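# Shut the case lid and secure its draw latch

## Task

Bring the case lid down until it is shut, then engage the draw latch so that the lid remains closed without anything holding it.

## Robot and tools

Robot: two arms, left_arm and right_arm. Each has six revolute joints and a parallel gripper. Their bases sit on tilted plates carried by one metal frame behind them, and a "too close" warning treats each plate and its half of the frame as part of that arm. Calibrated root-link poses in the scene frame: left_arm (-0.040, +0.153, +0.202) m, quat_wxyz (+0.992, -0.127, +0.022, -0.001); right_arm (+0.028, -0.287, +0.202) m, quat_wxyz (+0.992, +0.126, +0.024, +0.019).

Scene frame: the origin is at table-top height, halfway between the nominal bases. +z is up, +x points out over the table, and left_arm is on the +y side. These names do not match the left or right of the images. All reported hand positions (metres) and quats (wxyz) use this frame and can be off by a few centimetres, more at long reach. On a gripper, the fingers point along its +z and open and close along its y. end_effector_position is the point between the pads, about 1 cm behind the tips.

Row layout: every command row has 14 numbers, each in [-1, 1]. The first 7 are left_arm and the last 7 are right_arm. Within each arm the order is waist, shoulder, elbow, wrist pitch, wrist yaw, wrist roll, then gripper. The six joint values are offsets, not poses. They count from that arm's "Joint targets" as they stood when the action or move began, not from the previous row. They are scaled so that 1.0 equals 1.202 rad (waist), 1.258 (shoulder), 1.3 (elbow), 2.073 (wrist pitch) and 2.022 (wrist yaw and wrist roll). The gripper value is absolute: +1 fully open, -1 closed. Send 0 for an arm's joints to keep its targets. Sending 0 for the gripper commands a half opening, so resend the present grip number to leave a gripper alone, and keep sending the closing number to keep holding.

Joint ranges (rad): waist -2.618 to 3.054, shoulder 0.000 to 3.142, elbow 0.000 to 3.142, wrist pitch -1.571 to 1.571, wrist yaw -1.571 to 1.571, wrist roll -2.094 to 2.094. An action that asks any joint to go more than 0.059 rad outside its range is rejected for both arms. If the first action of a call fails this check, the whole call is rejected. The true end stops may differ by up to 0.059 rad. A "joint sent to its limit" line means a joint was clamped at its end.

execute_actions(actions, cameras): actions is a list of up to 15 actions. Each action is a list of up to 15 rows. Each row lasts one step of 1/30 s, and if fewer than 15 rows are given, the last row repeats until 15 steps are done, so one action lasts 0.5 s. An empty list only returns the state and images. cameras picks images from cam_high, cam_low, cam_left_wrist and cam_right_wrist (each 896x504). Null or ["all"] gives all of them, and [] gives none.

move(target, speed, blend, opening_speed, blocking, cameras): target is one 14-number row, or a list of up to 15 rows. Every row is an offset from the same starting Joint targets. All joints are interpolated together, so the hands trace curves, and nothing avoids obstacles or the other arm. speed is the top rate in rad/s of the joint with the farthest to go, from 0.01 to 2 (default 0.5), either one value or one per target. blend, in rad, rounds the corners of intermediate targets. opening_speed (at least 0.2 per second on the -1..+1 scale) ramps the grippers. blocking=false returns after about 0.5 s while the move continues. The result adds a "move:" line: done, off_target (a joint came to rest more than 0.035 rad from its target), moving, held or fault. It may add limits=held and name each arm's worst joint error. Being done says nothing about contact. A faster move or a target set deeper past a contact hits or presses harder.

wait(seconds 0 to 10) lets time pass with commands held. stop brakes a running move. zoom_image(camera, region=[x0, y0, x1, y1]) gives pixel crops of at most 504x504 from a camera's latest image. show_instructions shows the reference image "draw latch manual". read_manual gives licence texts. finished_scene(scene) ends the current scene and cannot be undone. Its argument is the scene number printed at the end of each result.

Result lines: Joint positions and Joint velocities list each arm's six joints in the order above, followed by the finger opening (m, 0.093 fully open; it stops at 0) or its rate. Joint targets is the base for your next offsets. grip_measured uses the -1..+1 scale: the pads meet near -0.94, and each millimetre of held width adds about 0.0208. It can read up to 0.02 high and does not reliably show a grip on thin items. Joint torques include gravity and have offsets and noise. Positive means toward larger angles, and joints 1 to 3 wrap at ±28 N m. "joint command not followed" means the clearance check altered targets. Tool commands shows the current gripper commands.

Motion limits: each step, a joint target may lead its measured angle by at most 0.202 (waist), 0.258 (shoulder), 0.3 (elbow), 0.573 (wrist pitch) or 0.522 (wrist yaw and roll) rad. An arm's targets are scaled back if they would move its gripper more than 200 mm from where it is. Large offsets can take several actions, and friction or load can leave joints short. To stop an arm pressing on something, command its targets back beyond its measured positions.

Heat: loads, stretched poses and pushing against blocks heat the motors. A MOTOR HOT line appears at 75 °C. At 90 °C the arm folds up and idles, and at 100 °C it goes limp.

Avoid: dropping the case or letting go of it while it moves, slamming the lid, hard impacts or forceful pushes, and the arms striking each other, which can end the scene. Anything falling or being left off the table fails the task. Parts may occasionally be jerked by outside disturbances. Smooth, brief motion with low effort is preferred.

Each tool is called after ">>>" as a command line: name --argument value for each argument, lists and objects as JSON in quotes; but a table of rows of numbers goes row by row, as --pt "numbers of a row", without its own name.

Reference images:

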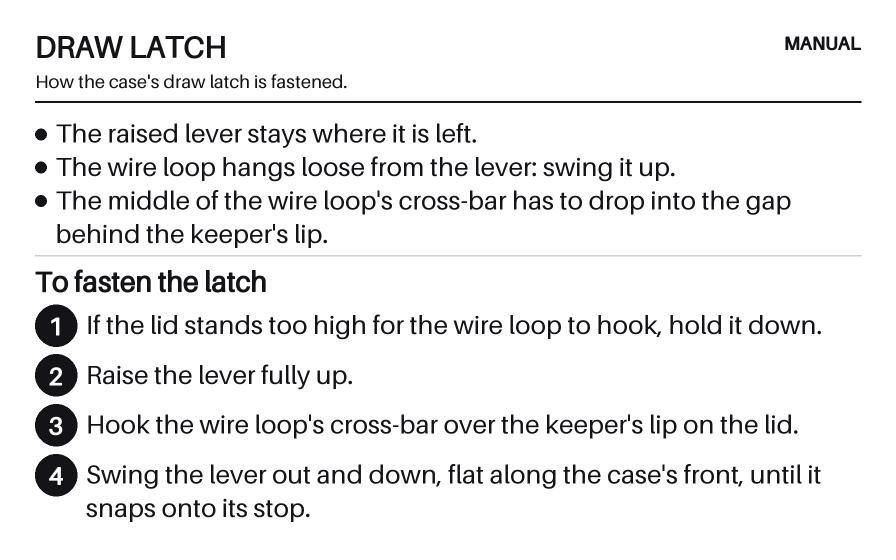

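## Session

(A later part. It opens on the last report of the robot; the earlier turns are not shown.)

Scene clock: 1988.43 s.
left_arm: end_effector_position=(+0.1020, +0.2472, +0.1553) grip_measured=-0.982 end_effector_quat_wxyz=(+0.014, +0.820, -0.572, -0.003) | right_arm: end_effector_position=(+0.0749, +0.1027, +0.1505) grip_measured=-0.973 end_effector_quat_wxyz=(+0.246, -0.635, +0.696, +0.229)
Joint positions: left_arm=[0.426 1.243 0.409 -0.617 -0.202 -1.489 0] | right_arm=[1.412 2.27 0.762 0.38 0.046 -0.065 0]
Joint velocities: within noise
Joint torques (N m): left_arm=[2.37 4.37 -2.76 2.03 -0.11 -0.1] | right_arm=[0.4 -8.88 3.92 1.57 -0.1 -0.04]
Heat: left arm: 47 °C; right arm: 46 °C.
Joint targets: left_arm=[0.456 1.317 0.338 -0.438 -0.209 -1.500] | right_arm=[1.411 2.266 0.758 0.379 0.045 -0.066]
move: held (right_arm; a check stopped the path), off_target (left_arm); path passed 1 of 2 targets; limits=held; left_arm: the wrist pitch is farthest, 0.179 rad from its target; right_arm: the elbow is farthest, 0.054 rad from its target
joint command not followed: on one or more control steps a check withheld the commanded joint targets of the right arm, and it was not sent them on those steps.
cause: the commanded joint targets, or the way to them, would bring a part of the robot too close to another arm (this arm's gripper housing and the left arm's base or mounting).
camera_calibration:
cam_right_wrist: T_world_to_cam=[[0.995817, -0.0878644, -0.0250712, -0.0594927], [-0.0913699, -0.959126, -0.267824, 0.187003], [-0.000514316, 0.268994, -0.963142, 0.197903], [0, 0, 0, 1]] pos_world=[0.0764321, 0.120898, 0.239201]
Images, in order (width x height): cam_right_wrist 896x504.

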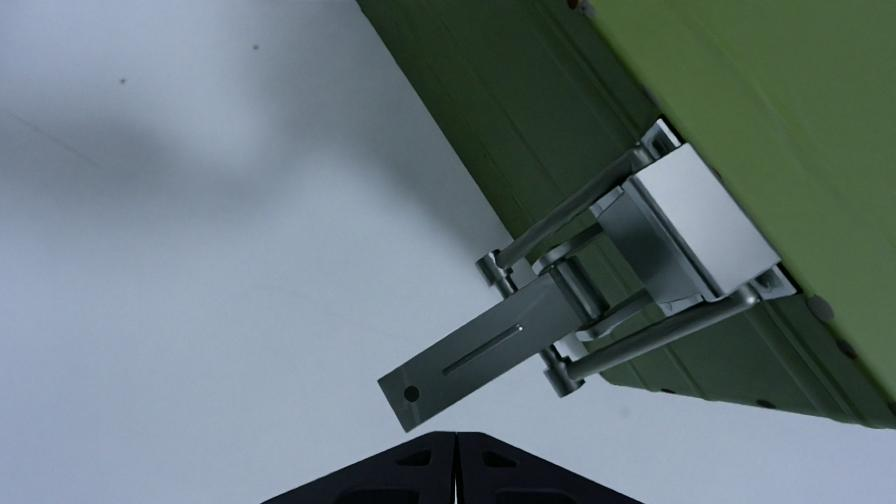

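>>> move --pt "0 0 0 0 0 0 -1 -0.1814 -0.0803 0 -0.1134 -0.1864 -0.3081 -1" --pt "0 0 0 0 0 0 -1 -0.0964 0.0655 0.1482 -0.1030 -0.1706 -0.3081 -1" --pt "0 0 0 0 0 0 -1 -0.1031 0.1292 0.1450 -0.0635 -0.1720 -0.3081 -1" --pt "0 0 0 0 0 0 -1 -0.1096 0.1562 0.1506 -0.0517 -0.1732 -0.3081 -1" --speed '[0.4,0.3,0.12,0.12]' --blend 0.02 --cameras '["cam_right_wrist"]'

Scene clock: 2020.33 s.
left_arm: end_effector_position=(+0.1020, +0.2472, +0.1553) grip_measured=-0.982 end_effector_quat_wxyz=(+0.014, +0.820, -0.572, -0.003) | right_arm: end_effector_position=(+0.0614, +0.1165, +0.1184) grip_measured=-0.973 end_effector_quat_wxyz=(-0.188, +0.811, -0.480, -0.276)
Joint positions: left_arm=[0.426 1.243 0.409 -0.617 -0.202 -1.489 0] | right_arm=[1.287 2.437 0.932 0.246 -0.307 -0.68 0]
Joint velocities: within noise
Joint torques (N m): left_arm=[2.39 4.3 -2.74 2.03 -0.11 -0.1] | right_arm=[0.18 -7.51 5.67 1.64 -0.35 -0.12]
Heat: left arm: 47 °C; right arm: 44 °C.
Joint targets: left_arm=[0.456 1.317 0.338 -0.438 -0.209 -1.500] | right_arm=[1.280 2.462 0.954 0.271 -0.305 -0.689]
move: off_target (left_arm); blend cut to 0.017 rad at target 3; left_arm: the wrist pitch is farthest, 0.179 rad from its target
camera_calibration:
cam_right_wrist: T_world_to_cam=[[0.881973, 0.470792, 0.0218717, -0.109305], [0.459431, -0.848488, -0.262663, 0.143033], [-0.105102, 0.24171, -0.96464, 0.173018], [0, 0, 0, 1]] pos_world=[0.0488745, 0.131001, 0.20686]
Images, in order (width x height): cam_right_wrist 896x504.

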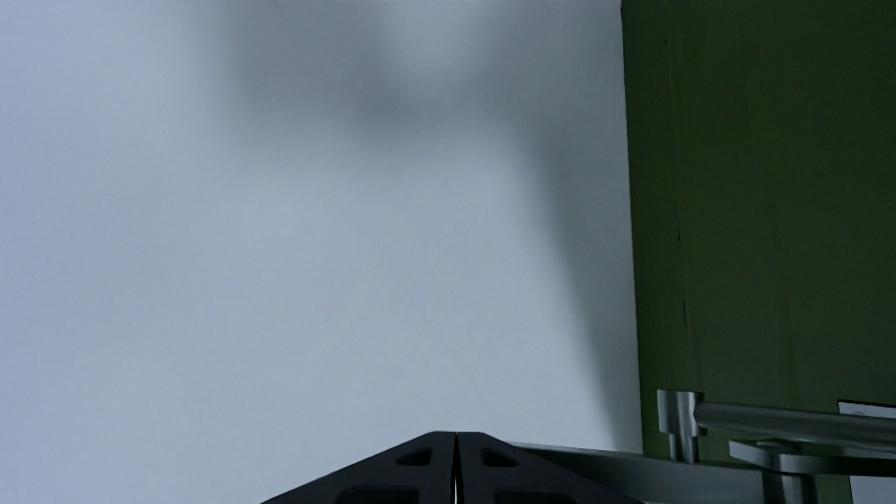

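>>> move --target '[0,0,0,0,0,0,-1,-0.0179,0.0483,0.0365,0.0034,-0.0035,0,-1]' --speed 0.12 --cameras '["cam_right_wrist"]'

Scene clock: 2028.80 s.
left_arm: end_effector_position=(+0.1020, +0.2472, +0.1553) grip_measured=-0.982 end_effector_quat_wxyz=(+0.014, +0.820, -0.572, -0.003) | right_arm: end_effector_position=(+0.0629, +0.1218, +0.1100) grip_measured=-0.973 end_effector_quat_wxyz=(-0.179, +0.807, -0.482, -0.291)
Joint positions: left_arm=[0.426 1.243 0.409 -0.617 -0.202 -1.489 0] | right_arm=[1.268 2.485 0.969 0.246 -0.343 -0.68 0]
Joint velocities: within noise
Joint torques (N m): left_arm=[2.36 4.33 -2.73 2.03 -0.1 -0.1] | right_arm=[-0.02 -6.68 6.53 1.56 -0.12 -0.13]
Heat: left arm: 47 °C; right arm: 43 °C.
Joint targets: left_arm=[0.456 1.317 0.338 -0.438 -0.209 -1.500] | right_arm=[1.258 2.523 1.001 0.278 -0.312 -0.689]
move: off_target (left_arm, right_arm); left_arm: the wrist pitch is farthest, 0.179 rad from its target; right_arm: the shoulder is farthest, 0.038 rad from its target
camera_calibration:
cam_right_wrist: T_world_to_cam=[[0.881436, 0.472169, -0.0112613, -0.109453], [0.450793, -0.848166, -0.278209, 0.146891], [-0.140913, 0.240147, -0.960455, 0.165795], [0, 0, 0, 1]] pos_world=[0.053621, 0.136453, 0.198872]
Images, in order (width x height): cam_right_wrist 896x504.

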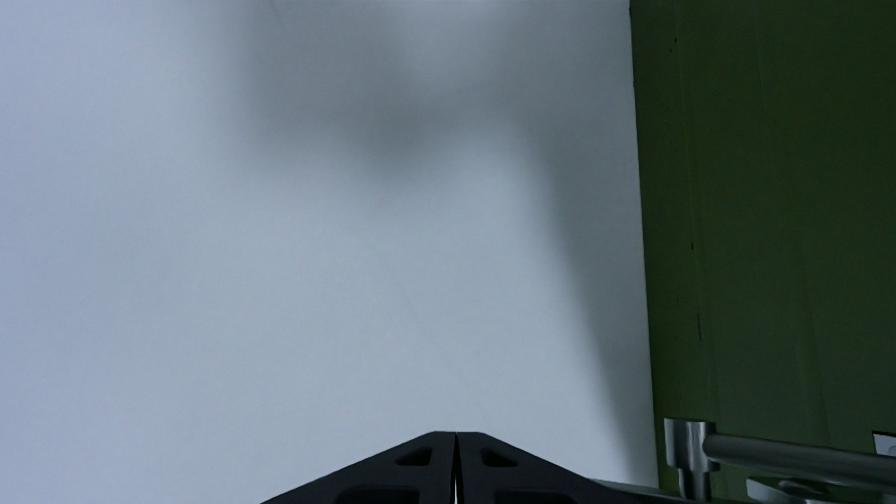

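>>> move --target '[0,0,0,0,0,0,-1,-0.0244,0.0407,0.0315,0.0009,-0.0046,0,-1]' --speed 0.12 --cameras '["cam_right_wrist"]'

Scene clock: 2040.70 s.
left_arm: end_effector_position=(+0.1020, +0.2472, +0.1553) grip_measured=-0.982 end_effector_quat_wxyz=(+0.014, +0.820, -0.572, -0.003) | right_arm: end_effector_position=(+0.0681, +0.1246, +0.1021) grip_measured=-0.973 end_effector_quat_wxyz=(-0.170, +0.801, -0.488, -0.301)
Joint positions: left_arm=[0.426 1.243 0.409 -0.617 -0.202 -1.489 0] | right_arm=[1.242 2.523 1.001 0.239 -0.371 -0.686 0]
Joint velocities: within noise
Joint torques (N m): left_arm=[2.39 4.34 -2.74 2.03 -0.11 -0.1] | right_arm=[-0.25 -5.63 7.38 1.64 0.17 -0.07]
Heat: left arm: 47 °C; right arm: 42 °C.
Joint targets: left_arm=[0.456 1.317 0.338 -0.438 -0.209 -1.500] | right_arm=[1.229 2.574 1.042 0.280 -0.321 -0.689]
move: off_target (left_arm, right_arm); left_arm: the wrist pitch is farthest, 0.179 rad from its target; right_arm: the shoulder is farthest, 0.051 rad from its target
camera_calibration:
cam_right_wrist: T_world_to_cam=[[0.883096, 0.467465, -0.0402222, -0.112017], [0.437976, -0.852055, -0.286669, 0.146868], [-0.168279, 0.23554, -0.957185, 0.160357], [0, 0, 0, 1]] pos_world=[0.0615819, 0.139733, 0.191088]
Images, in order (width x height): cam_right_wrist 896x504.

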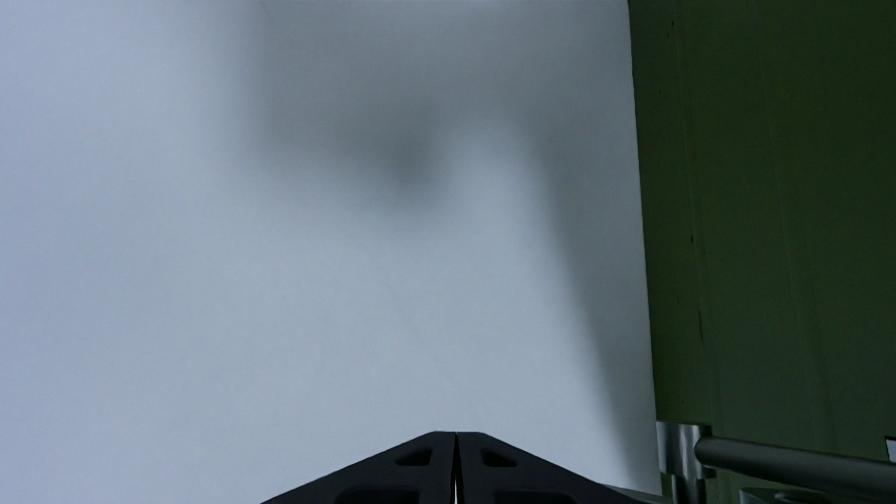

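>>> move --pt "0 0 0 0 0 0 -1 -0.03 -0.3251 -0.2185 -0.0656 -0.0054 0 -1" --pt "0 0 0 0 0 0 -1 0.0899 -0.3227 -0.3038 0.0617 0.1741 0.2814 -1" --speed 0.35 --blend 0.02 --cameras '["cam_right_wrist"]'

>>> zoom_image --camera "cam_right_wrist" --region '[300, 120, 780, 400]'

Scene clock: 2085.23 s.
left_arm: end_effector_position=(+0.1020, +0.2472, +0.1553) grip_measured=-0.982 end_effector_quat_wxyz=(+0.014, +0.820, -0.572, -0.003) | right_arm: end_effector_position=(+0.0943, +0.0707, +0.1497) grip_measured=-0.973 end_effector_quat_wxyz=(+0.239, -0.634, +0.701, +0.223)
Joint positions: left_arm=[0.426 1.243 0.409 -0.617 -0.202 -1.489 0] | right_arm=[1.33 2.193 0.655 0.391 0.017 -0.129 0]
Joint velocities: within noise
Joint torques (N m): left_arm=[2.36 4.36 -2.74 2.03 -0.11 -0.1] | right_arm=[1.29 -10.06 3.26 1.74 0.04 0.07]
Heat: left arm: 47 °C; right arm: 40 °C.
Joint targets: left_arm=[0.456 1.317 0.338 -0.438 -0.209 -1.500] | right_arm=[1.337 2.168 0.647 0.408 0.031 -0.120]
move: off_target (left_arm); left_arm: the wrist pitch is farthest, 0.179 rad from its target
camera_calibration:
cam_right_wrist: T_world_to_cam=[[0.994924, -0.096491, -0.0285645, -0.0804764], [-0.100563, -0.963751, -0.247124, 0.155907], [-0.00368382, 0.248742, -0.968563, 0.208302], [0, 0, 0, 1]] pos_world=[0.0965136, 0.0906767, 0.237983]
Images, in order (width x height): cam_right_wrist 896x504.

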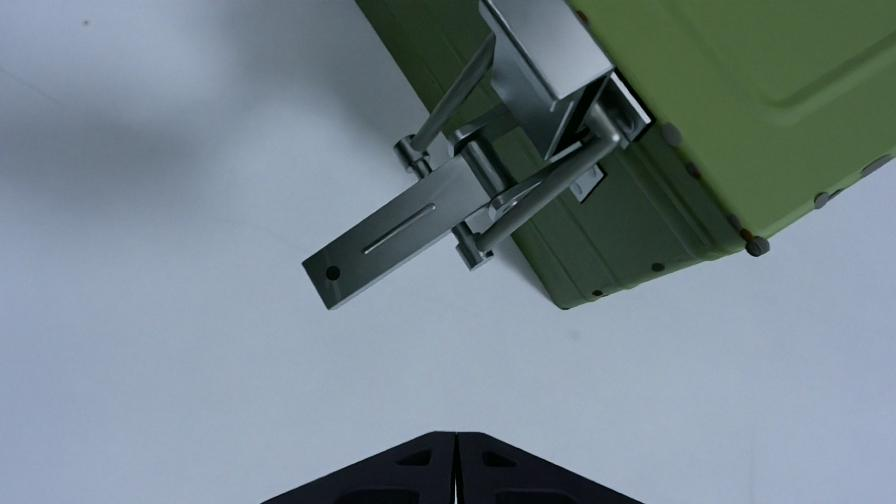

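Scaled by 1.050 from the camera's 896x504 image, which has a finer 1280x720 frame.

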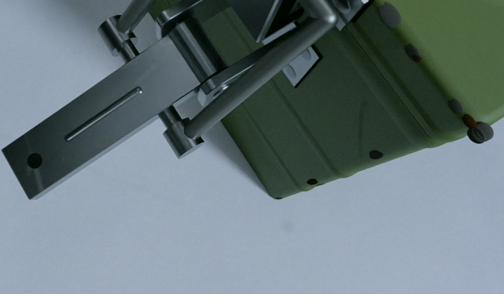

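>>> move --pt "0 0 0 0 0 0 -1 0.0816 0.1448 0.1295 0.0047 0.0212 0.0445 -1" --pt "0 0 0 0 0 0 -1 0.0786 0.1901 0.1288 0.0328 0.0204 0.0445 -1" --speed '[0.25,0.12]' --blend 0.01 --cameras '["cam_right_wrist"]'

Scene clock: 2105.40 s.
left_arm: end_effector_position=(+0.1020, +0.2472, +0.1553) grip_measured=-0.982 end_effector_quat_wxyz=(+0.014, +0.820, -0.572, -0.003) | right_arm: end_effector_position=(+0.0726, +0.1048, +0.1384) grip_measured=-0.973 end_effector_quat_wxyz=(+0.242, -0.636, +0.697, +0.225)
Joint positions: left_arm=[0.426 1.243 0.409 -0.617 -0.202 -1.489 0] | right_arm=[1.418 2.319 0.778 0.399 0.051 -0.058 0]
Joint velocities: within noise
Joint torques (N m): left_arm=[2.35 4.33 -2.71 2.03 -0.11 -0.1] | right_arm=[0.51 -9.18 3.88 1.56 -0.09 -0.01]
Heat: left arm: 47 °C; right arm: 42 °C.
Joint targets: left_arm=[0.456 1.317 0.338 -0.438 -0.209 -1.500] | right_arm=[1.416 2.316 0.776 0.399 0.050 -0.059]
move: held (right_arm; a check stopped the path), off_target (left_arm); path passed 0 of 2 targets; limits=held; left_arm: the wrist pitch is farthest, 0.179 rad from its target; right_arm: the shoulder is farthest, 0.088 rad from its target
joint command not followed: on one or more control steps a check withheld the commanded joint targets of the right arm, and it was not sent them on those steps.
cause: the commanded joint targets, or the way to them, would bring a part of the robot too close to another arm (this arm's gripper housing and the left arm's base or mounting).
camera_calibration:
cam_right_wrist: T_world_to_cam=[[0.995773, -0.0885457, -0.0244199, -0.0573003], [-0.0918465, -0.96263, -0.254772, 0.184141], [-0.000948346, 0.255938, -0.966693, 0.187517], [0, 0, 0, 1]] pos_world=[0.0741486, 0.124193, 0.226786]
Images, in order (width x height): cam_right_wrist 896x504.

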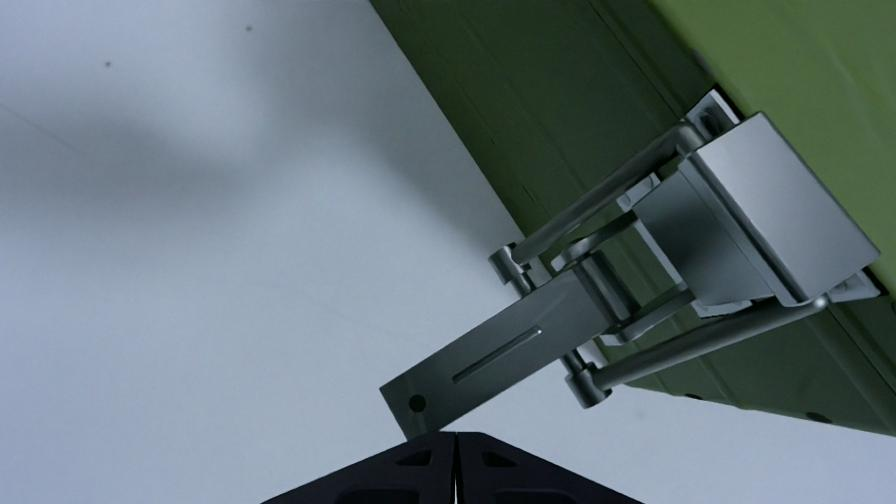

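>>> move --pt "0 0 0 0 0 0 -1 -0.0260 0.0181 0.0359 -0.0060 -0.0541 -0.0747 -1" --pt "0 0 0 0 0 0 -1 -0.0275 0.0657 0.0343 0.0239 -0.0544 -0.0747 -1" --speed '[0.25,0.12]' --blend 0.01 --cameras '["cam_right_wrist"]'

Scene clock: 2162.70 s.
left_arm: end_effector_position=(+0.1020, +0.2472, +0.1553) grip_measured=-0.982 end_effector_quat_wxyz=(+0.014, +0.820, -0.572, -0.003) | right_arm: end_effector_position=(+0.0654, +0.1089, +0.1229) grip_measured=-0.973 end_effector_quat_wxyz=(-0.225, +0.687, -0.649, -0.239)
Joint positions: left_arm=[0.426 1.243 0.409 -0.617 -0.202 -1.489 0] | right_arm=[1.391 2.385 0.805 0.422 -0.047 -0.202 0]
Joint velocities: within noise
Joint torques (N m): left_arm=[2.37 4.31 -2.74 2.02 -0.11 -0.1] | right_arm=[-0.06 -7.69 5.05 1.76 -0.33 -0.12]
Heat: left arm: 47 °C; right arm: 43 °C.
Joint targets: left_arm=[0.456 1.317 0.338 -0.438 -0.209 -1.500] | right_arm=[1.383 2.399 0.821 0.448 -0.060 -0.210]
move: off_target (left_arm); left_arm: the wrist pitch is farthest, 0.179 rad from its target
camera_calibration:
cam_right_wrist: T_world_to_cam=[[0.998127, 0.057918, -0.0196966, -0.0668351], [0.0511511, -0.966736, -0.25061, 0.174039], [-0.0335562, 0.249133, -0.967888, 0.174554], [0, 0, 0, 1]] pos_world=[0.063665, 0.128633, 0.211248]
Images, in order (width x height): cam_right_wrist 896x504.

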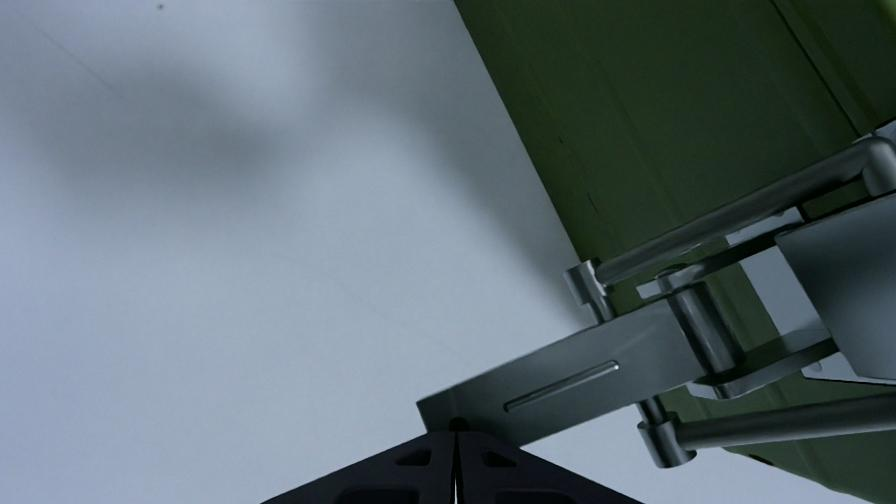

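>>> move --pt "0 0 0 0 0 0 -1 -0.0303 0.0707 0.0442 0.0145 -0.0077 -0.0049 -1" --pt "0 0 0 0 0 0 -1 -0.0517 0.1176 0.0654 0.0285 -0.0131 -0.0148 -1" --speed 0.15 --blend 0.01 --cameras '["cam_right_wrist"]'

Scene clock: 2172.50 s.
left_arm: end_effector_position=(+0.1020, +0.2472, +0.1553) grip_measured=-0.982 end_effector_quat_wxyz=(+0.014, +0.820, -0.572, -0.003) | right_arm: end_effector_position=(+0.0765, +0.1187, +0.0919) grip_measured=-0.973 end_effector_quat_wxyz=(-0.209, +0.682, -0.654, -0.251)
Joint positions: left_arm=[0.426 1.243 0.409 -0.617 -0.202 -1.489 0] | right_arm=[1.332 2.522 0.877 0.471 -0.101 -0.23 0]
Joint velocities: within noise
Joint torques (N m): left_arm=[2.36 4.36 -2.74 2.02 -0.11 -0.1] | right_arm=[-0.08 -7.49 5.97 1.81 -0.09 -0.11]
Heat: left arm: 47 °C; right arm: 43 °C.
Joint targets: left_arm=[0.456 1.317 0.338 -0.438 -0.209 -1.500] | right_arm=[1.321 2.547 0.906 0.508 -0.086 -0.240]
move: off_target (left_arm, right_arm); left_arm: the wrist pitch is farthest, 0.179 rad from its target; right_arm: the wrist pitch is farthest, 0.036 rad from its target
camera_calibration:
cam_right_wrist: T_world_to_cam=[[0.996404, 0.0578197, -0.0619425, -0.0750939], [0.0409194, -0.968462, -0.245776, 0.175666], [-0.0741997, 0.242358, -0.967345, 0.146365], [0, 0, 0, 1]] pos_world=[0.0784959, 0.138995, 0.180109]
Images, in order (width x height): cam_right_wrist 896x504.

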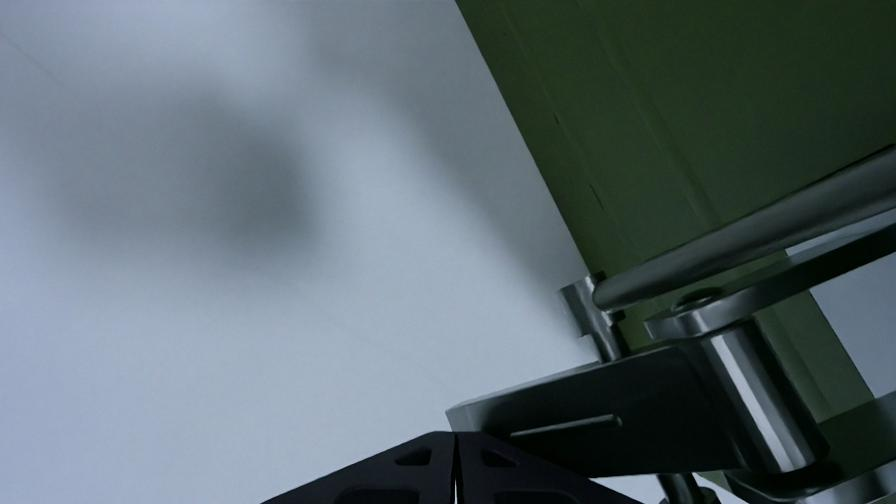

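>>> move --pt "0 0 0 0 0 0 -1 -0.0243 0.0079 0.0203 -0.0095 -0.0063 -0.0148 -1" --pt "0 0 0 0 0 0 -1 -0.0450 0.0196 0.0436 -0.0181 -0.0114 -0.0297 -1" --speed 0.12 --blend 0.01 --cameras '["cam_right_wrist"]'

Scene clock: 2187.13 s.
left_arm: end_effector_position=(+0.1020, +0.2472, +0.1553) grip_measured=-0.982 end_effector_quat_wxyz=(+0.014, +0.820, -0.572, -0.003) | right_arm: end_effector_position=(+0.0829, +0.1203, +0.0873) grip_measured=-0.973 end_effector_quat_wxyz=(-0.196, +0.697, -0.639, -0.258)
Joint positions: left_arm=[0.426 1.243 0.409 -0.617 -0.202 -1.489 0] | right_arm=[1.291 2.541 0.911 0.434 -0.154 -0.301 0]
Joint velocities: within noise
Joint torques (N m): left_arm=[2.41 4.36 -2.76 2.03 -0.11 -0.1] | right_arm=[-1.22 -7.05 7.66 1.8 0.21 -0.02]
Heat: left arm: 47 °C; right arm: 42 °C.
Joint targets: left_arm=[0.456 1.317 0.338 -0.438 -0.209 -1.500] | right_arm=[1.267 2.572 0.962 0.470 -0.109 -0.300]
move: off_target (left_arm, right_arm); left_arm: the wrist pitch is farthest, 0.179 rad from its target; right_arm: the elbow is farthest, 0.052 rad from its target
camera_calibration:
cam_right_wrist: T_world_to_cam=[[0.991444, 0.106621, -0.0753109, -0.0861904], [0.0856397, -0.966696, -0.241172, 0.171575], [-0.0985167, 0.232659, -0.967556, 0.145148], [0, 0, 0, 1]] pos_world=[0.0850587, 0.141281, 0.175327]
Images, in order (width x height): cam_right_wrist 896x504.

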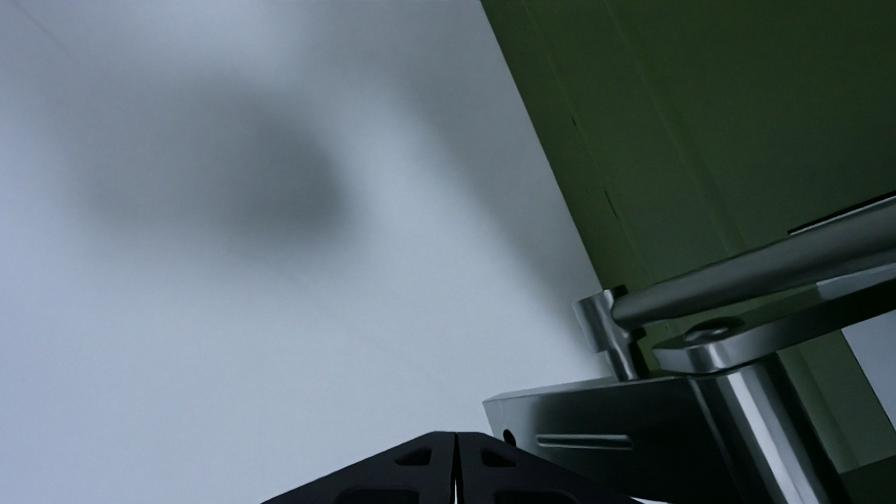

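>>> move --target '[0,0,0,0,0,0,-1,-0.0278,0.0063,0.0411,-0.0230,-0.0070,-0.0099,-1]' --speed 0.12 --cameras '["cam_right_wrist"]'

Scene clock: 2194.87 s.
left_arm: end_effector_position=(+0.1020, +0.2472, +0.1553) grip_measured=-0.982 end_effector_quat_wxyz=(+0.014, +0.820, -0.572, -0.003) | right_arm: end_effector_position=(+0.0829, +0.1193, +0.0870) grip_measured=-0.973 end_effector_quat_wxyz=(-0.183, +0.716, -0.619, -0.265)
Joint positions: left_arm=[0.426 1.243 0.409 -0.617 -0.202 -1.489 0] | right_arm=[1.269 2.541 0.931 0.387 -0.202 -0.368 0]
Joint velocities: within noise
Joint torques (N m): left_arm=[2.36 4.33 -2.76 2.03 -0.11 -0.11] | right_arm=[-2.13 -6.42 10.48 1.79 0.52 0.46]
Heat: left arm: 47 °C; right arm: 41 °C.
Joint targets: left_arm=[0.456 1.317 0.338 -0.438 -0.209 -1.500] | right_arm=[1.234 2.579 1.016 0.422 -0.123 -0.320]
move: off_target (left_arm, right_arm); left_arm: the wrist pitch is farthest, 0.179 rad from its target; right_arm: the elbow is farthest, 0.085 rad from its target
camera_calibration:
cam_right_wrist: T_world_to_cam=[[0.982354, 0.16643, -0.0853366, -0.0915638], [0.142341, -0.961241, -0.236124, 0.164762], [-0.121327, 0.219811, -0.967968, 0.148564], [0, 0, 0, 1]] pos_world=[0.0845203, 0.140959, 0.174896]
Images, in order (width x height): cam_right_wrist 896x504.

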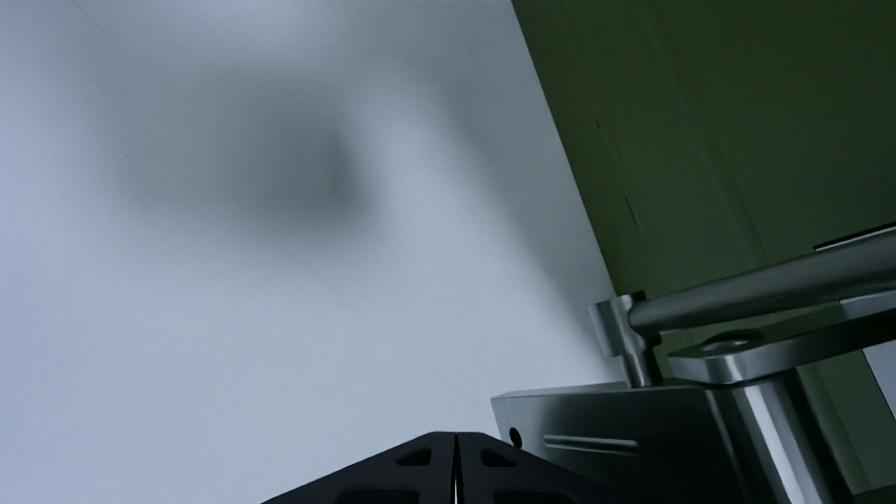

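>>> move --target '[0,0,0,0,0,0,-1,-0.0449,0.0,0.0,0.0,0.0495,0.0346,-1]' --speed 0.1 --cameras '["cam_right_wrist"]'

Scene clock: 2211.67 s.
left_arm: end_effector_position=(+0.1020, +0.2472, +0.1553) grip_measured=-0.982 end_effector_quat_wxyz=(+0.014, +0.820, -0.572, -0.003) | right_arm: end_effector_position=(+0.0843, +0.1192, +0.0870) grip_measured=-0.973 end_effector_quat_wxyz=(-0.183, +0.715, -0.620, -0.266)
Joint positions: left_arm=[0.426 1.243 0.409 -0.617 -0.202 -1.489 0] | right_arm=[1.265 2.541 0.931 0.387 -0.203 -0.369 0]
Joint velocities: within noise
Joint torques (N m): left_arm=[2.36 4.34 -2.76 2.03 -0.11 -0.1] | right_arm=[-6.16 -6.41 10.62 1.72 1.52 1.23]
Heat: left arm: 48 °C; right arm: 41 °C.
Joint targets: left_arm=[0.456 1.317 0.338 -0.438 -0.209 -1.500] | right_arm=[1.179 2.579 1.016 0.422 -0.023 -0.250]
move: off_target (left_arm, right_arm); left_arm: the wrist pitch is farthest, 0.179 rad from its target; right_arm: the wrist yaw is farthest, 0.180 rad from its target
camera_calibration:
cam_right_wrist: T_world_to_cam=[[0.982662, 0.163966, -0.0865501, -0.0925199], [0.139606, -0.961536, -0.236555, 0.164721], [-0.122008, 0.220371, -0.967756, 0.14868], [0, 0, 0, 1]] pos_world=[0.08606, 0.140791, 0.174844]
Images, in order (width x height): cam_right_wrist 896x504.

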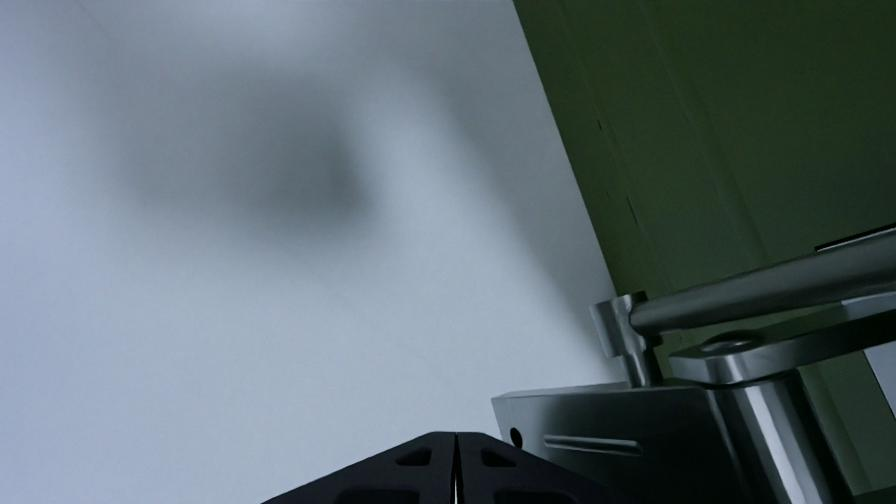

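>>> zoom_image --camera "cam_right_wrist" --region '[460, 270, 896, 504]'

Scaled by 1.156 from the camera's 896x504 image, which has a finer 1280x720 frame.

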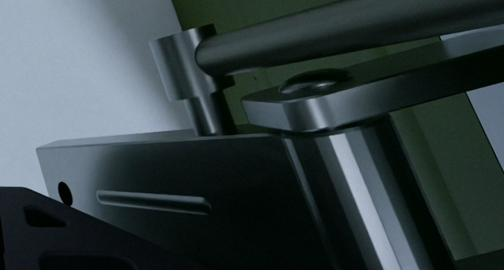

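>>> move --pt "0 0 0 0 0 0 -1 0.0882 -0.0628 -0.0662 0.0145 -0.05 -0.0247 -1" --pt "0 0 0 0 0 0 -1 0.1601 -0.1694 -0.2589 0.0728 0.0341 0.0841 -1" --pt "0 0 0 0 0 0 -1 0.1314 -0.3267 -0.2838 -0.0068 0.0267 0.0643 -1" --speed '[0.1,0.3,0.3]' --blend 0.02 --cameras '["cam_right_wrist"]'

>>> zoom_image --camera "cam_right_wrist" --region '[300, 60, 700, 310]'

Scene clock: 2226.20 s.
left_arm: end_effector_position=(+0.1020, +0.2472, +0.1553) grip_measured=-0.982 end_effector_quat_wxyz=(+0.014, +0.820, -0.572, -0.003) | right_arm: end_effector_position=(+0.0920, +0.0772, +0.1544) grip_measured=-0.973 end_effector_quat_wxyz=(+0.250, -0.628, +0.700, +0.232)
Joint positions: left_arm=[0.426 1.243 0.409 -0.617 -0.202 -1.489 0] | right_arm=[1.344 2.195 0.656 0.423 0.022 -0.112 0]
Joint velocities: within noise
Joint torques (N m): left_arm=[2.39 4.34 -2.76 2.02 -0.11 -0.1] | right_arm=[0.25 -10.22 3.34 1.48 -0.09 -0.09]
Heat: left arm: 48 °C; right arm: 41 °C.
Joint targets: left_arm=[0.456 1.317 0.338 -0.438 -0.209 -1.500] | right_arm=[1.338 2.168 0.647 0.408 0.031 -0.121]
move: off_target (left_arm); left_arm: the wrist pitch is farthest, 0.179 rad from its target
camera_calibration:
cam_right_wrist: T_world_to_cam=[[0.994348, -0.101993, -0.0294922, -0.0767375], [-0.106172, -0.954997, -0.276964, 0.167587], [0.0000834573, 0.27853, -0.960428, 0.207328], [0, 0, 0, 1]] pos_world=[0.0940795, 0.0944717, 0.243276]
Images, in order (width x height): cam_right_wrist 896x504.

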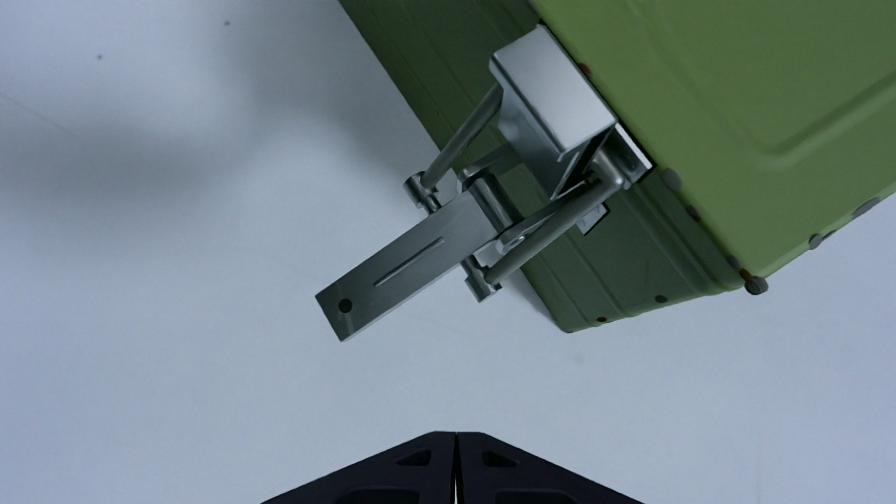

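Scaled by 1.260 from the camera's 896x504 image, which has a finer 1280x720 frame.

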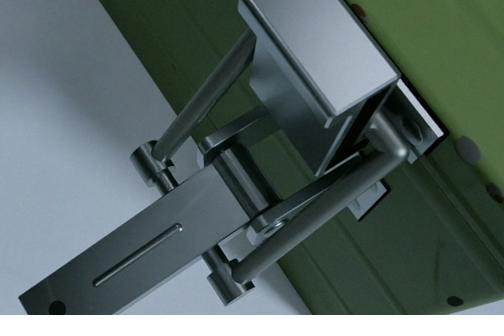

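>>> move --target '[0,0,0,0,0,0,-1,0.1187,0.5421,0.0021,0.4916,0.1049,0.0673,-1]' --speed 0.5 --cameras '["cam_right_wrist","cam_low"]'

Scene clock: 2408.87 s.
left_arm: end_effector_position=(+0.1020, +0.2472, +0.1553) grip_measured=-0.982 end_effector_quat_wxyz=(+0.014, +0.820, -0.572, -0.003) | right_arm: end_effector_position=(+0.0778, +0.1006, +0.0820) grip_measured=-0.973 end_effector_quat_wxyz=(+0.404, -0.540, +0.679, +0.290)
Joint positions: left_arm=[0.426 1.243 0.409 -0.617 -0.202 -1.489 0] | right_arm=[1.474 2.84 0.653 1.409 0.229 0.007 0]
Joint velocities: within noise
Joint torques (N m): left_arm=[2.36 4.34 -2.76 2.03 -0.11 -0.1] | right_arm=[0.95 -8.08 0.75 2.13 0.04 0.03]
Heat: left arm: 48 °C; right arm: 47 °C.
Joint targets: left_arm=[0.456 1.317 0.338 -0.438 -0.209 -1.500] | right_arm=[1.480 2.851 0.649 1.428 0.243 0.016]
move: off_target (left_arm); left_arm: the wrist pitch is farthest, 0.179 rad from its target
camera_calibration:
cam_right_wrist: T_world_to_cam=[[0.970391, -0.24022, 0.025197, -0.05106], [-0.180653, -0.791066, -0.584448, 0.182841], [0.160329, 0.562592, -0.81104, 0.0778991], [0, 0, 0, 1]] pos_world=[0.0700894, 0.0885479, 0.171327]
Images, in order (width x height): cam_low 896x504, cam_right_wrist 896x504.

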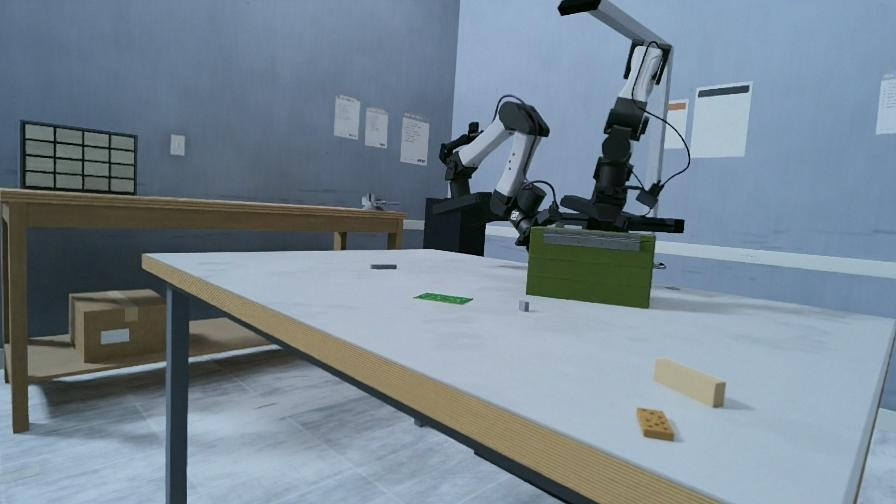

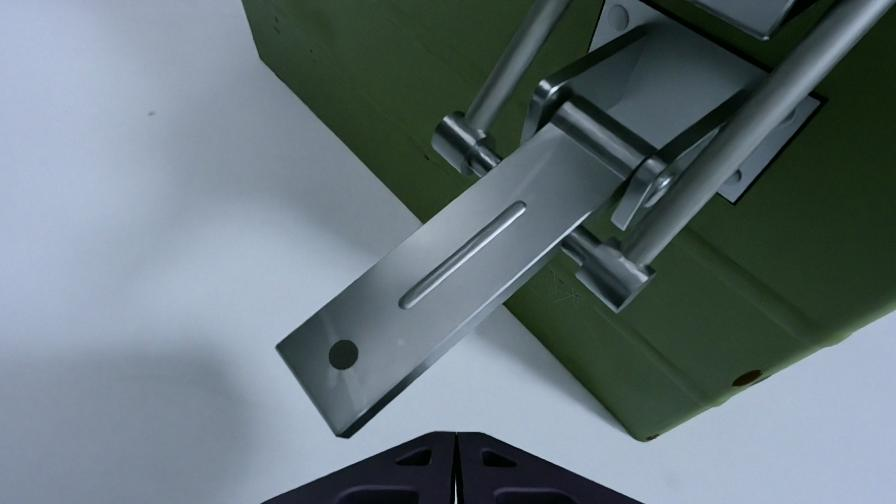

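>>> move --pt "0 0 0 0 0 0 -1 -0.0654 -0.2645 -0.1162 -0.0825 -0.0808 -0.008 -1" --pt "0 0 0 0 0 0 -1 -0.0141 -0.2319 -0.0342 -0.1163 -0.0588 -0.008 -1" --pt "0 0 0 0 0 0 -1 -0.0178 -0.1649 -0.0168 -0.0863 -0.0604 -0.008 -1" --speed '[0.35,0.25,0.12]' --blend 0.01 --cameras '["cam_right_wrist"]'

Scene clock: 2481.80 s.
left_arm: end_effector_position=(+0.1020, +0.2472, +0.1553) grip_measured=-0.982 end_effector_quat_wxyz=(+0.014, +0.820, -0.572, -0.003) | right_arm: end_effector_position=(+0.0774, +0.1046, +0.1418) grip_measured=-0.973 end_effector_quat_wxyz=(+0.379, -0.544, +0.671, +0.332)
Joint positions: left_arm=[0.426 1.243 0.409 -0.617 -0.202 -1.489 0] | right_arm=[1.432 2.55 0.555 1.24 0.108 0.007 0]
Joint velocities: within noise
Joint torques (N m): left_arm=[2.39 4.38 -2.76 2.02 -0.11 -0.1] | right_arm=[0.49 -8.43 1.76 1.99 -0.13 -0.07]
Heat: left arm: 48 °C; right arm: 44 °C.
Joint targets: left_arm=[0.456 1.317 0.338 -0.438 -0.209 -1.500] | right_arm=[1.431 2.550 0.549 1.239 0.107 0.007]
move: held (right_arm; a check stopped the path), off_target (left_arm); path passed 1 of 3 targets; limits=held; left_arm: the wrist pitch is farthest, 0.179 rad from its target; right_arm: the shoulder is farthest, 0.093 rad from its target
joint command not followed: on one or more control steps a check withheld the commanded joint targets of the right arm, and it was not sent them on those steps.
cause: the commanded joint targets, or the way to them, would bring a part of the robot too close to another arm (this arm's gripper housing and the left arm's base or mounting).
camera_calibration:
cam_right_wrist: T_world_to_cam=[[0.982659, -0.178962, -0.0485079, -0.0481643], [-0.172118, -0.783098, -0.597606, 0.221316], [0.0689622, 0.595593, -0.800321, 0.126356], [0, 0, 0, 1]] pos_world=[0.0767078, 0.0894362, 0.231049]
Images, in order (width x height): cam_right_wrist 896x504.

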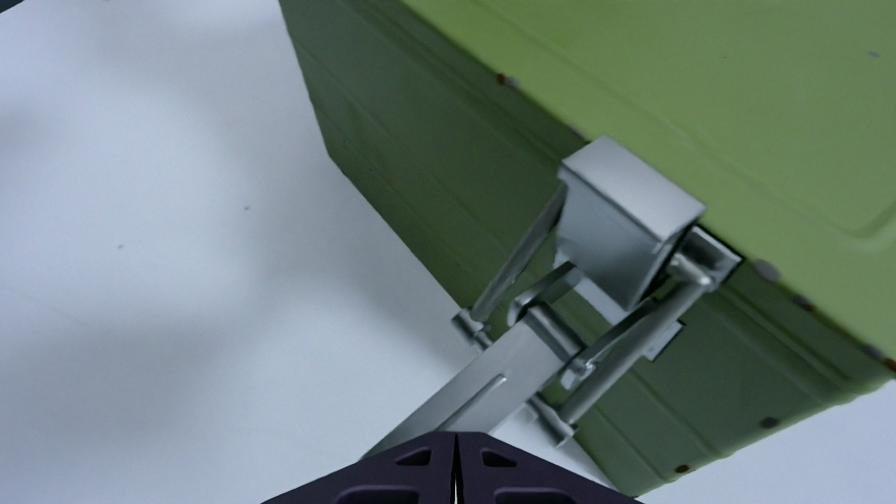

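>>> move --pt "0 0 0 0 0 0 -1 -0.0774 -0.3037 0.0754 -0.4009 -0.0376 -0.0628 -1" --pt "0 0 0 0 0 0 -1 -0.0385 -0.1679 0.2105 -0.4112 -0.0822 -0.1073 -1" --pt "0 0 0 0 0 0 -1 -0.0483 -0.1163 0.2292 -0.3917 -0.0826 -0.1073 -1" --pt "0 0 0 0 0 0 -1 -0.0702 -0.0493 0.2534 -0.3671 -0.0903 -0.1123 -1" --pt "0 0 0 0 0 0 -1 -0.0917 -0.0024 0.2746 -0.3531 -0.0957 -0.1222 -1" --speed '[0.5,0.3,0.12,0.15,0.15]' --blend 0.01 --cameras '["cam_right_wrist"]'

Scene clock: 2513.20 s.
left_arm: end_effector_position=(+0.1020, +0.2472, +0.1553) grip_measured=-0.982 end_effector_quat_wxyz=(+0.014, +0.820, -0.572, -0.003) | right_arm: end_effector_position=(+0.0762, +0.1237, +0.0971) grip_measured=-0.973 end_effector_quat_wxyz=(-0.216, +0.681, -0.650, -0.258)
Joint positions: left_arm=[0.426 1.243 0.409 -0.617 -0.202 -1.489 0] | right_arm=[1.335 2.516 0.88 0.483 -0.107 -0.23 0]
Joint velocities: within noise
Joint torques (N m): left_arm=[2.39 4.36 -2.74 2.04 -0.11 -0.1] | right_arm=[-0.44 -6.95 5.79 1.77 0 -0.11]
Heat: left arm: 48 °C; right arm: 42 °C.
Joint targets: left_arm=[0.456 1.317 0.338 -0.438 -0.209 -1.500] | right_arm=[1.321 2.547 0.906 0.507 -0.086 -0.240]
move: off_target (left_arm); left_arm: the wrist pitch is farthest, 0.179 rad from its target
camera_calibration:
cam_right_wrist: T_world_to_cam=[[0.996236, 0.0621009, -0.0604717, -0.0754318], [0.0437955, -0.962673, -0.267102, 0.182986], [-0.0748017, 0.263448, -0.961769, 0.147025], [0, 0, 0, 1]] pos_world=[0.0781316, 0.142106, 0.185718]
Images, in order (width x height): cam_right_wrist 896x504.

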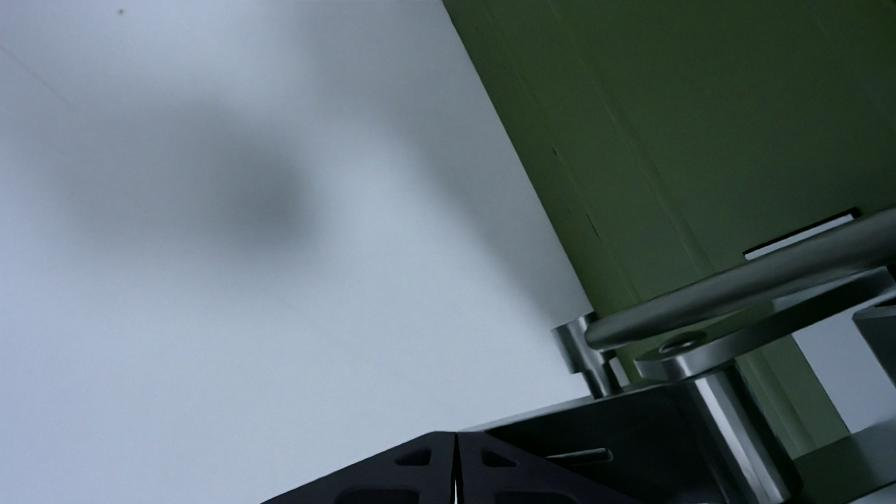

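>>> move --pt "0 0 0 0 0 0 -1 0.0391 0.0975 -0.0952 0.2127 0.0563 0.0791 -1" --pt "0 0 0 0 0 0 -1 0.1121 0.2525 -0.0972 0.3902 0.1540 0.1266 -1" --speed 0.25 --blend 0.02 --cameras '["cam_right_wrist"]'

Scene clock: 2522.90 s.
left_arm: end_effector_position=(+0.1021, +0.2472, +0.1553) grip_measured=-0.982 end_effector_quat_wxyz=(+0.014, +0.820, -0.572, -0.002) | right_arm: end_effector_position=(+0.0856, +0.1320, +0.0775) grip_measured=-0.973 end_effector_quat_wxyz=(+0.402, -0.534, +0.684, +0.294)
Joint positions: left_arm=[0.426 1.243 0.409 -0.617 -0.202 -1.489 0] | right_arm=[1.449 2.852 0.783 1.298 0.211 0.007 0]
Joint velocities: within noise
Joint torques (N m): left_arm=[2.37 4.36 -2.74 2.03 -0.1 -0.1] | right_arm=[0.99 -8.57 1.37 2.18 0.06 0.05]
Heat: left arm: 48 °C; right arm: 41 °C.
Joint targets: left_arm=[0.456 1.317 0.338 -0.437 -0.209 -1.500] | right_arm=[1.456 2.865 0.780 1.316 0.225 0.016]
move: off_target (left_arm); left_arm: the wrist pitch is farthest, 0.179 rad from its target
camera_calibration:
cam_right_wrist: T_world_to_cam=[[0.968319, -0.249549, 0.00914052, -0.0483449], [-0.196831, -0.785264, -0.587042, 0.207257], [0.153673, 0.566645, -0.809505, 0.0553213], [0, 0, 0, 1]] pos_world=[0.0791065, 0.11934, 0.166893]
Images, in order (width x height): cam_right_wrist 896x504.

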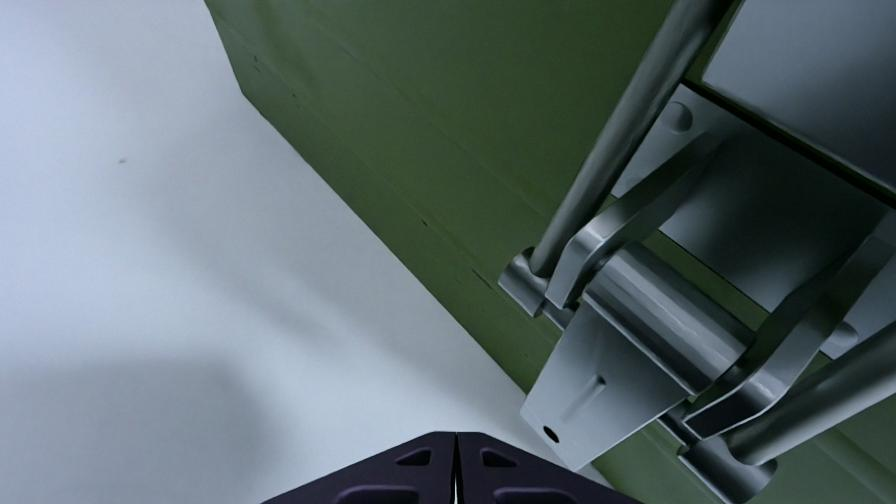

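>>> move --pt "0 0 0 0 0 0 -1 -0.01 0.006 0.0281 -0.0141 0.018 0.0119 -1" --pt "0 0 0 0 0 0 -1 -0.0403 0.0052 0.0471 -0.0235 0.005 0.0119 -1" --speed 0.12 --blend 0.005 --cameras '["cam_right_wrist"]'

>>> zoom_image --camera "cam_right_wrist" --region '[440, 200, 896, 504]'

Scene clock: 2536.37 s.
left_arm: end_effector_position=(+0.1021, +0.2472, +0.1553) grip_measured=-0.982 end_effector_quat_wxyz=(+0.014, +0.820, -0.572, -0.002) | right_arm: end_effector_position=(+0.0943, +0.1371, +0.0773) grip_measured=-0.973 end_effector_quat_wxyz=(+0.404, -0.516, +0.695, +0.297)
Joint positions: left_arm=[0.426 1.243 0.409 -0.617 -0.202 -1.489 0] | right_arm=[1.43 2.858 0.808 1.288 0.217 0.029 0]
Joint velocities: within noise
Joint torques (N m): left_arm=[2.37 4.37 -2.74 2.04 -0.11 -0.1] | right_arm=[-1.43 -8.66 4.42 1.8 0.14 0.13]
Heat: left arm: 48 °C; right arm: 42 °C.
Joint targets: left_arm=[0.456 1.317 0.338 -0.437 -0.209 -1.500] | right_arm=[1.407 2.871 0.841 1.267 0.235 0.040]
move: off_target (left_arm); left_arm: the wrist pitch is farthest, 0.180 rad from its target
camera_calibration:
cam_right_wrist: T_world_to_cam=[[0.959021, -0.283062, -0.0124744, -0.0483487], [-0.235059, -0.77026, -0.592829, 0.214909], [0.158199, 0.571468, -0.805232, 0.0494735], [0, 0, 0, 1]] pos_world=[0.089057, 0.123577, 0.166639]
Images, in order (width x height): cam_right_wrist 896x504.

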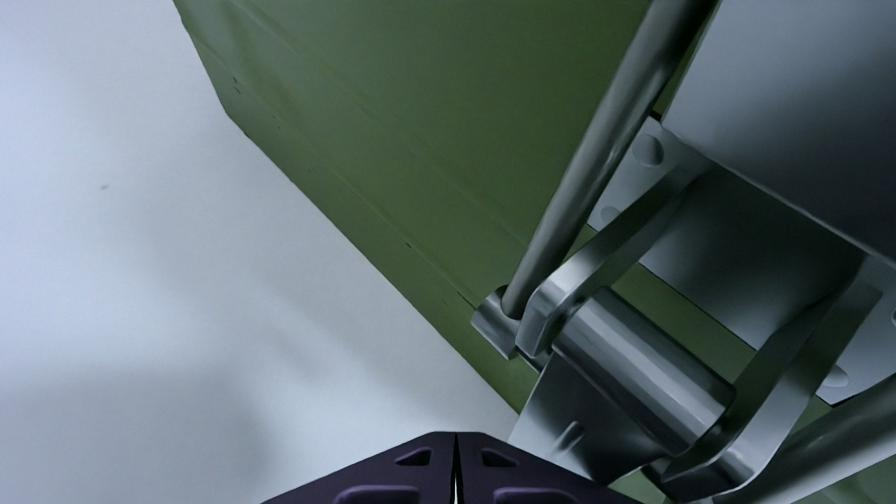

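Scaled by 1.105 from the camera's 896x504 image, which has a finer 1280x720 frame.

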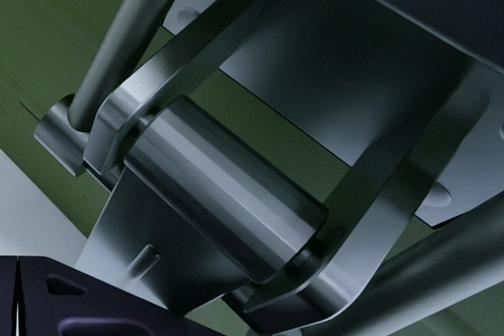

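>>> move --target '[0,0,0,0,0,0,-1,-0.0350,0,0.0200,-0.0100,0.0100,0,-1]' --speed 0.12 --cameras '["cam_right_wrist"]'

Scene clock: 2544.70 s.
left_arm: end_effector_position=(+0.1021, +0.2472, +0.1553) grip_measured=-0.982 end_effector_quat_wxyz=(+0.014, +0.820, -0.572, -0.002) | right_arm: end_effector_position=(+0.0948, +0.1374, +0.0754) grip_measured=-0.973 end_effector_quat_wxyz=(+0.395, -0.518, +0.696, +0.303)
Joint positions: left_arm=[0.426 1.243 0.409 -0.617 -0.202 -1.489 0] | right_arm=[1.416 2.858 0.811 1.279 0.188 0.029 0]
Joint velocities: within noise
Joint torques (N m): left_arm=[2.36 4.36 -2.74 2.03 -0.11 -0.1] | right_arm=[-3.77 -8.7 6.41 1.66 0.58 0.1]
Heat: left arm: 48 °C; right arm: 42 °C.
Joint targets: left_arm=[0.456 1.317 0.338 -0.437 -0.209 -1.500] | right_arm=[1.365 2.871 0.867 1.246 0.256 0.040]
move: off_target (left_arm, right_arm); left_arm: the wrist pitch is farthest, 0.180 rad from its target; right_arm: the wrist yaw is farthest, 0.067 rad from its target
camera_calibration:
cam_right_wrist: T_world_to_cam=[[0.961945, -0.27169, -0.0290877, -0.0494068], [-0.236621, -0.775052, -0.585922, 0.214408], [0.136644, 0.570507, -0.809846, 0.0502092], [0, 0, 0, 1]] pos_world=[0.0913993, 0.124109, 0.164851]
Images, in order (width x height): cam_right_wrist 896x504.

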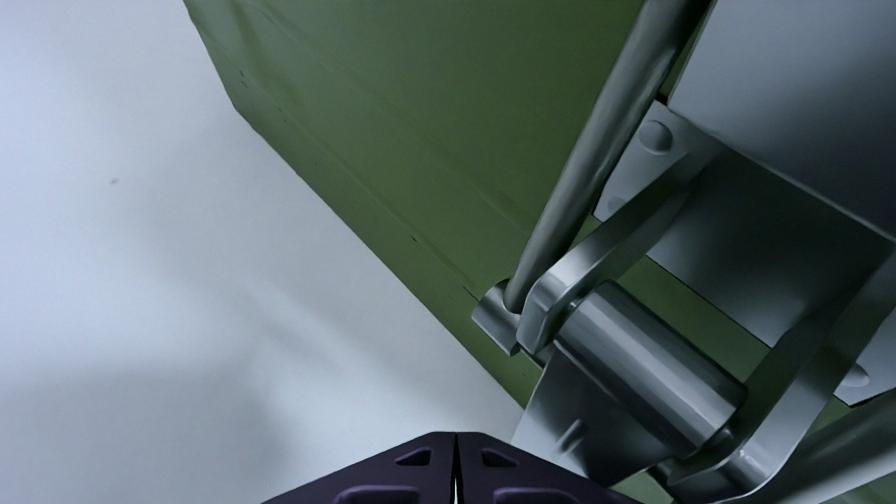

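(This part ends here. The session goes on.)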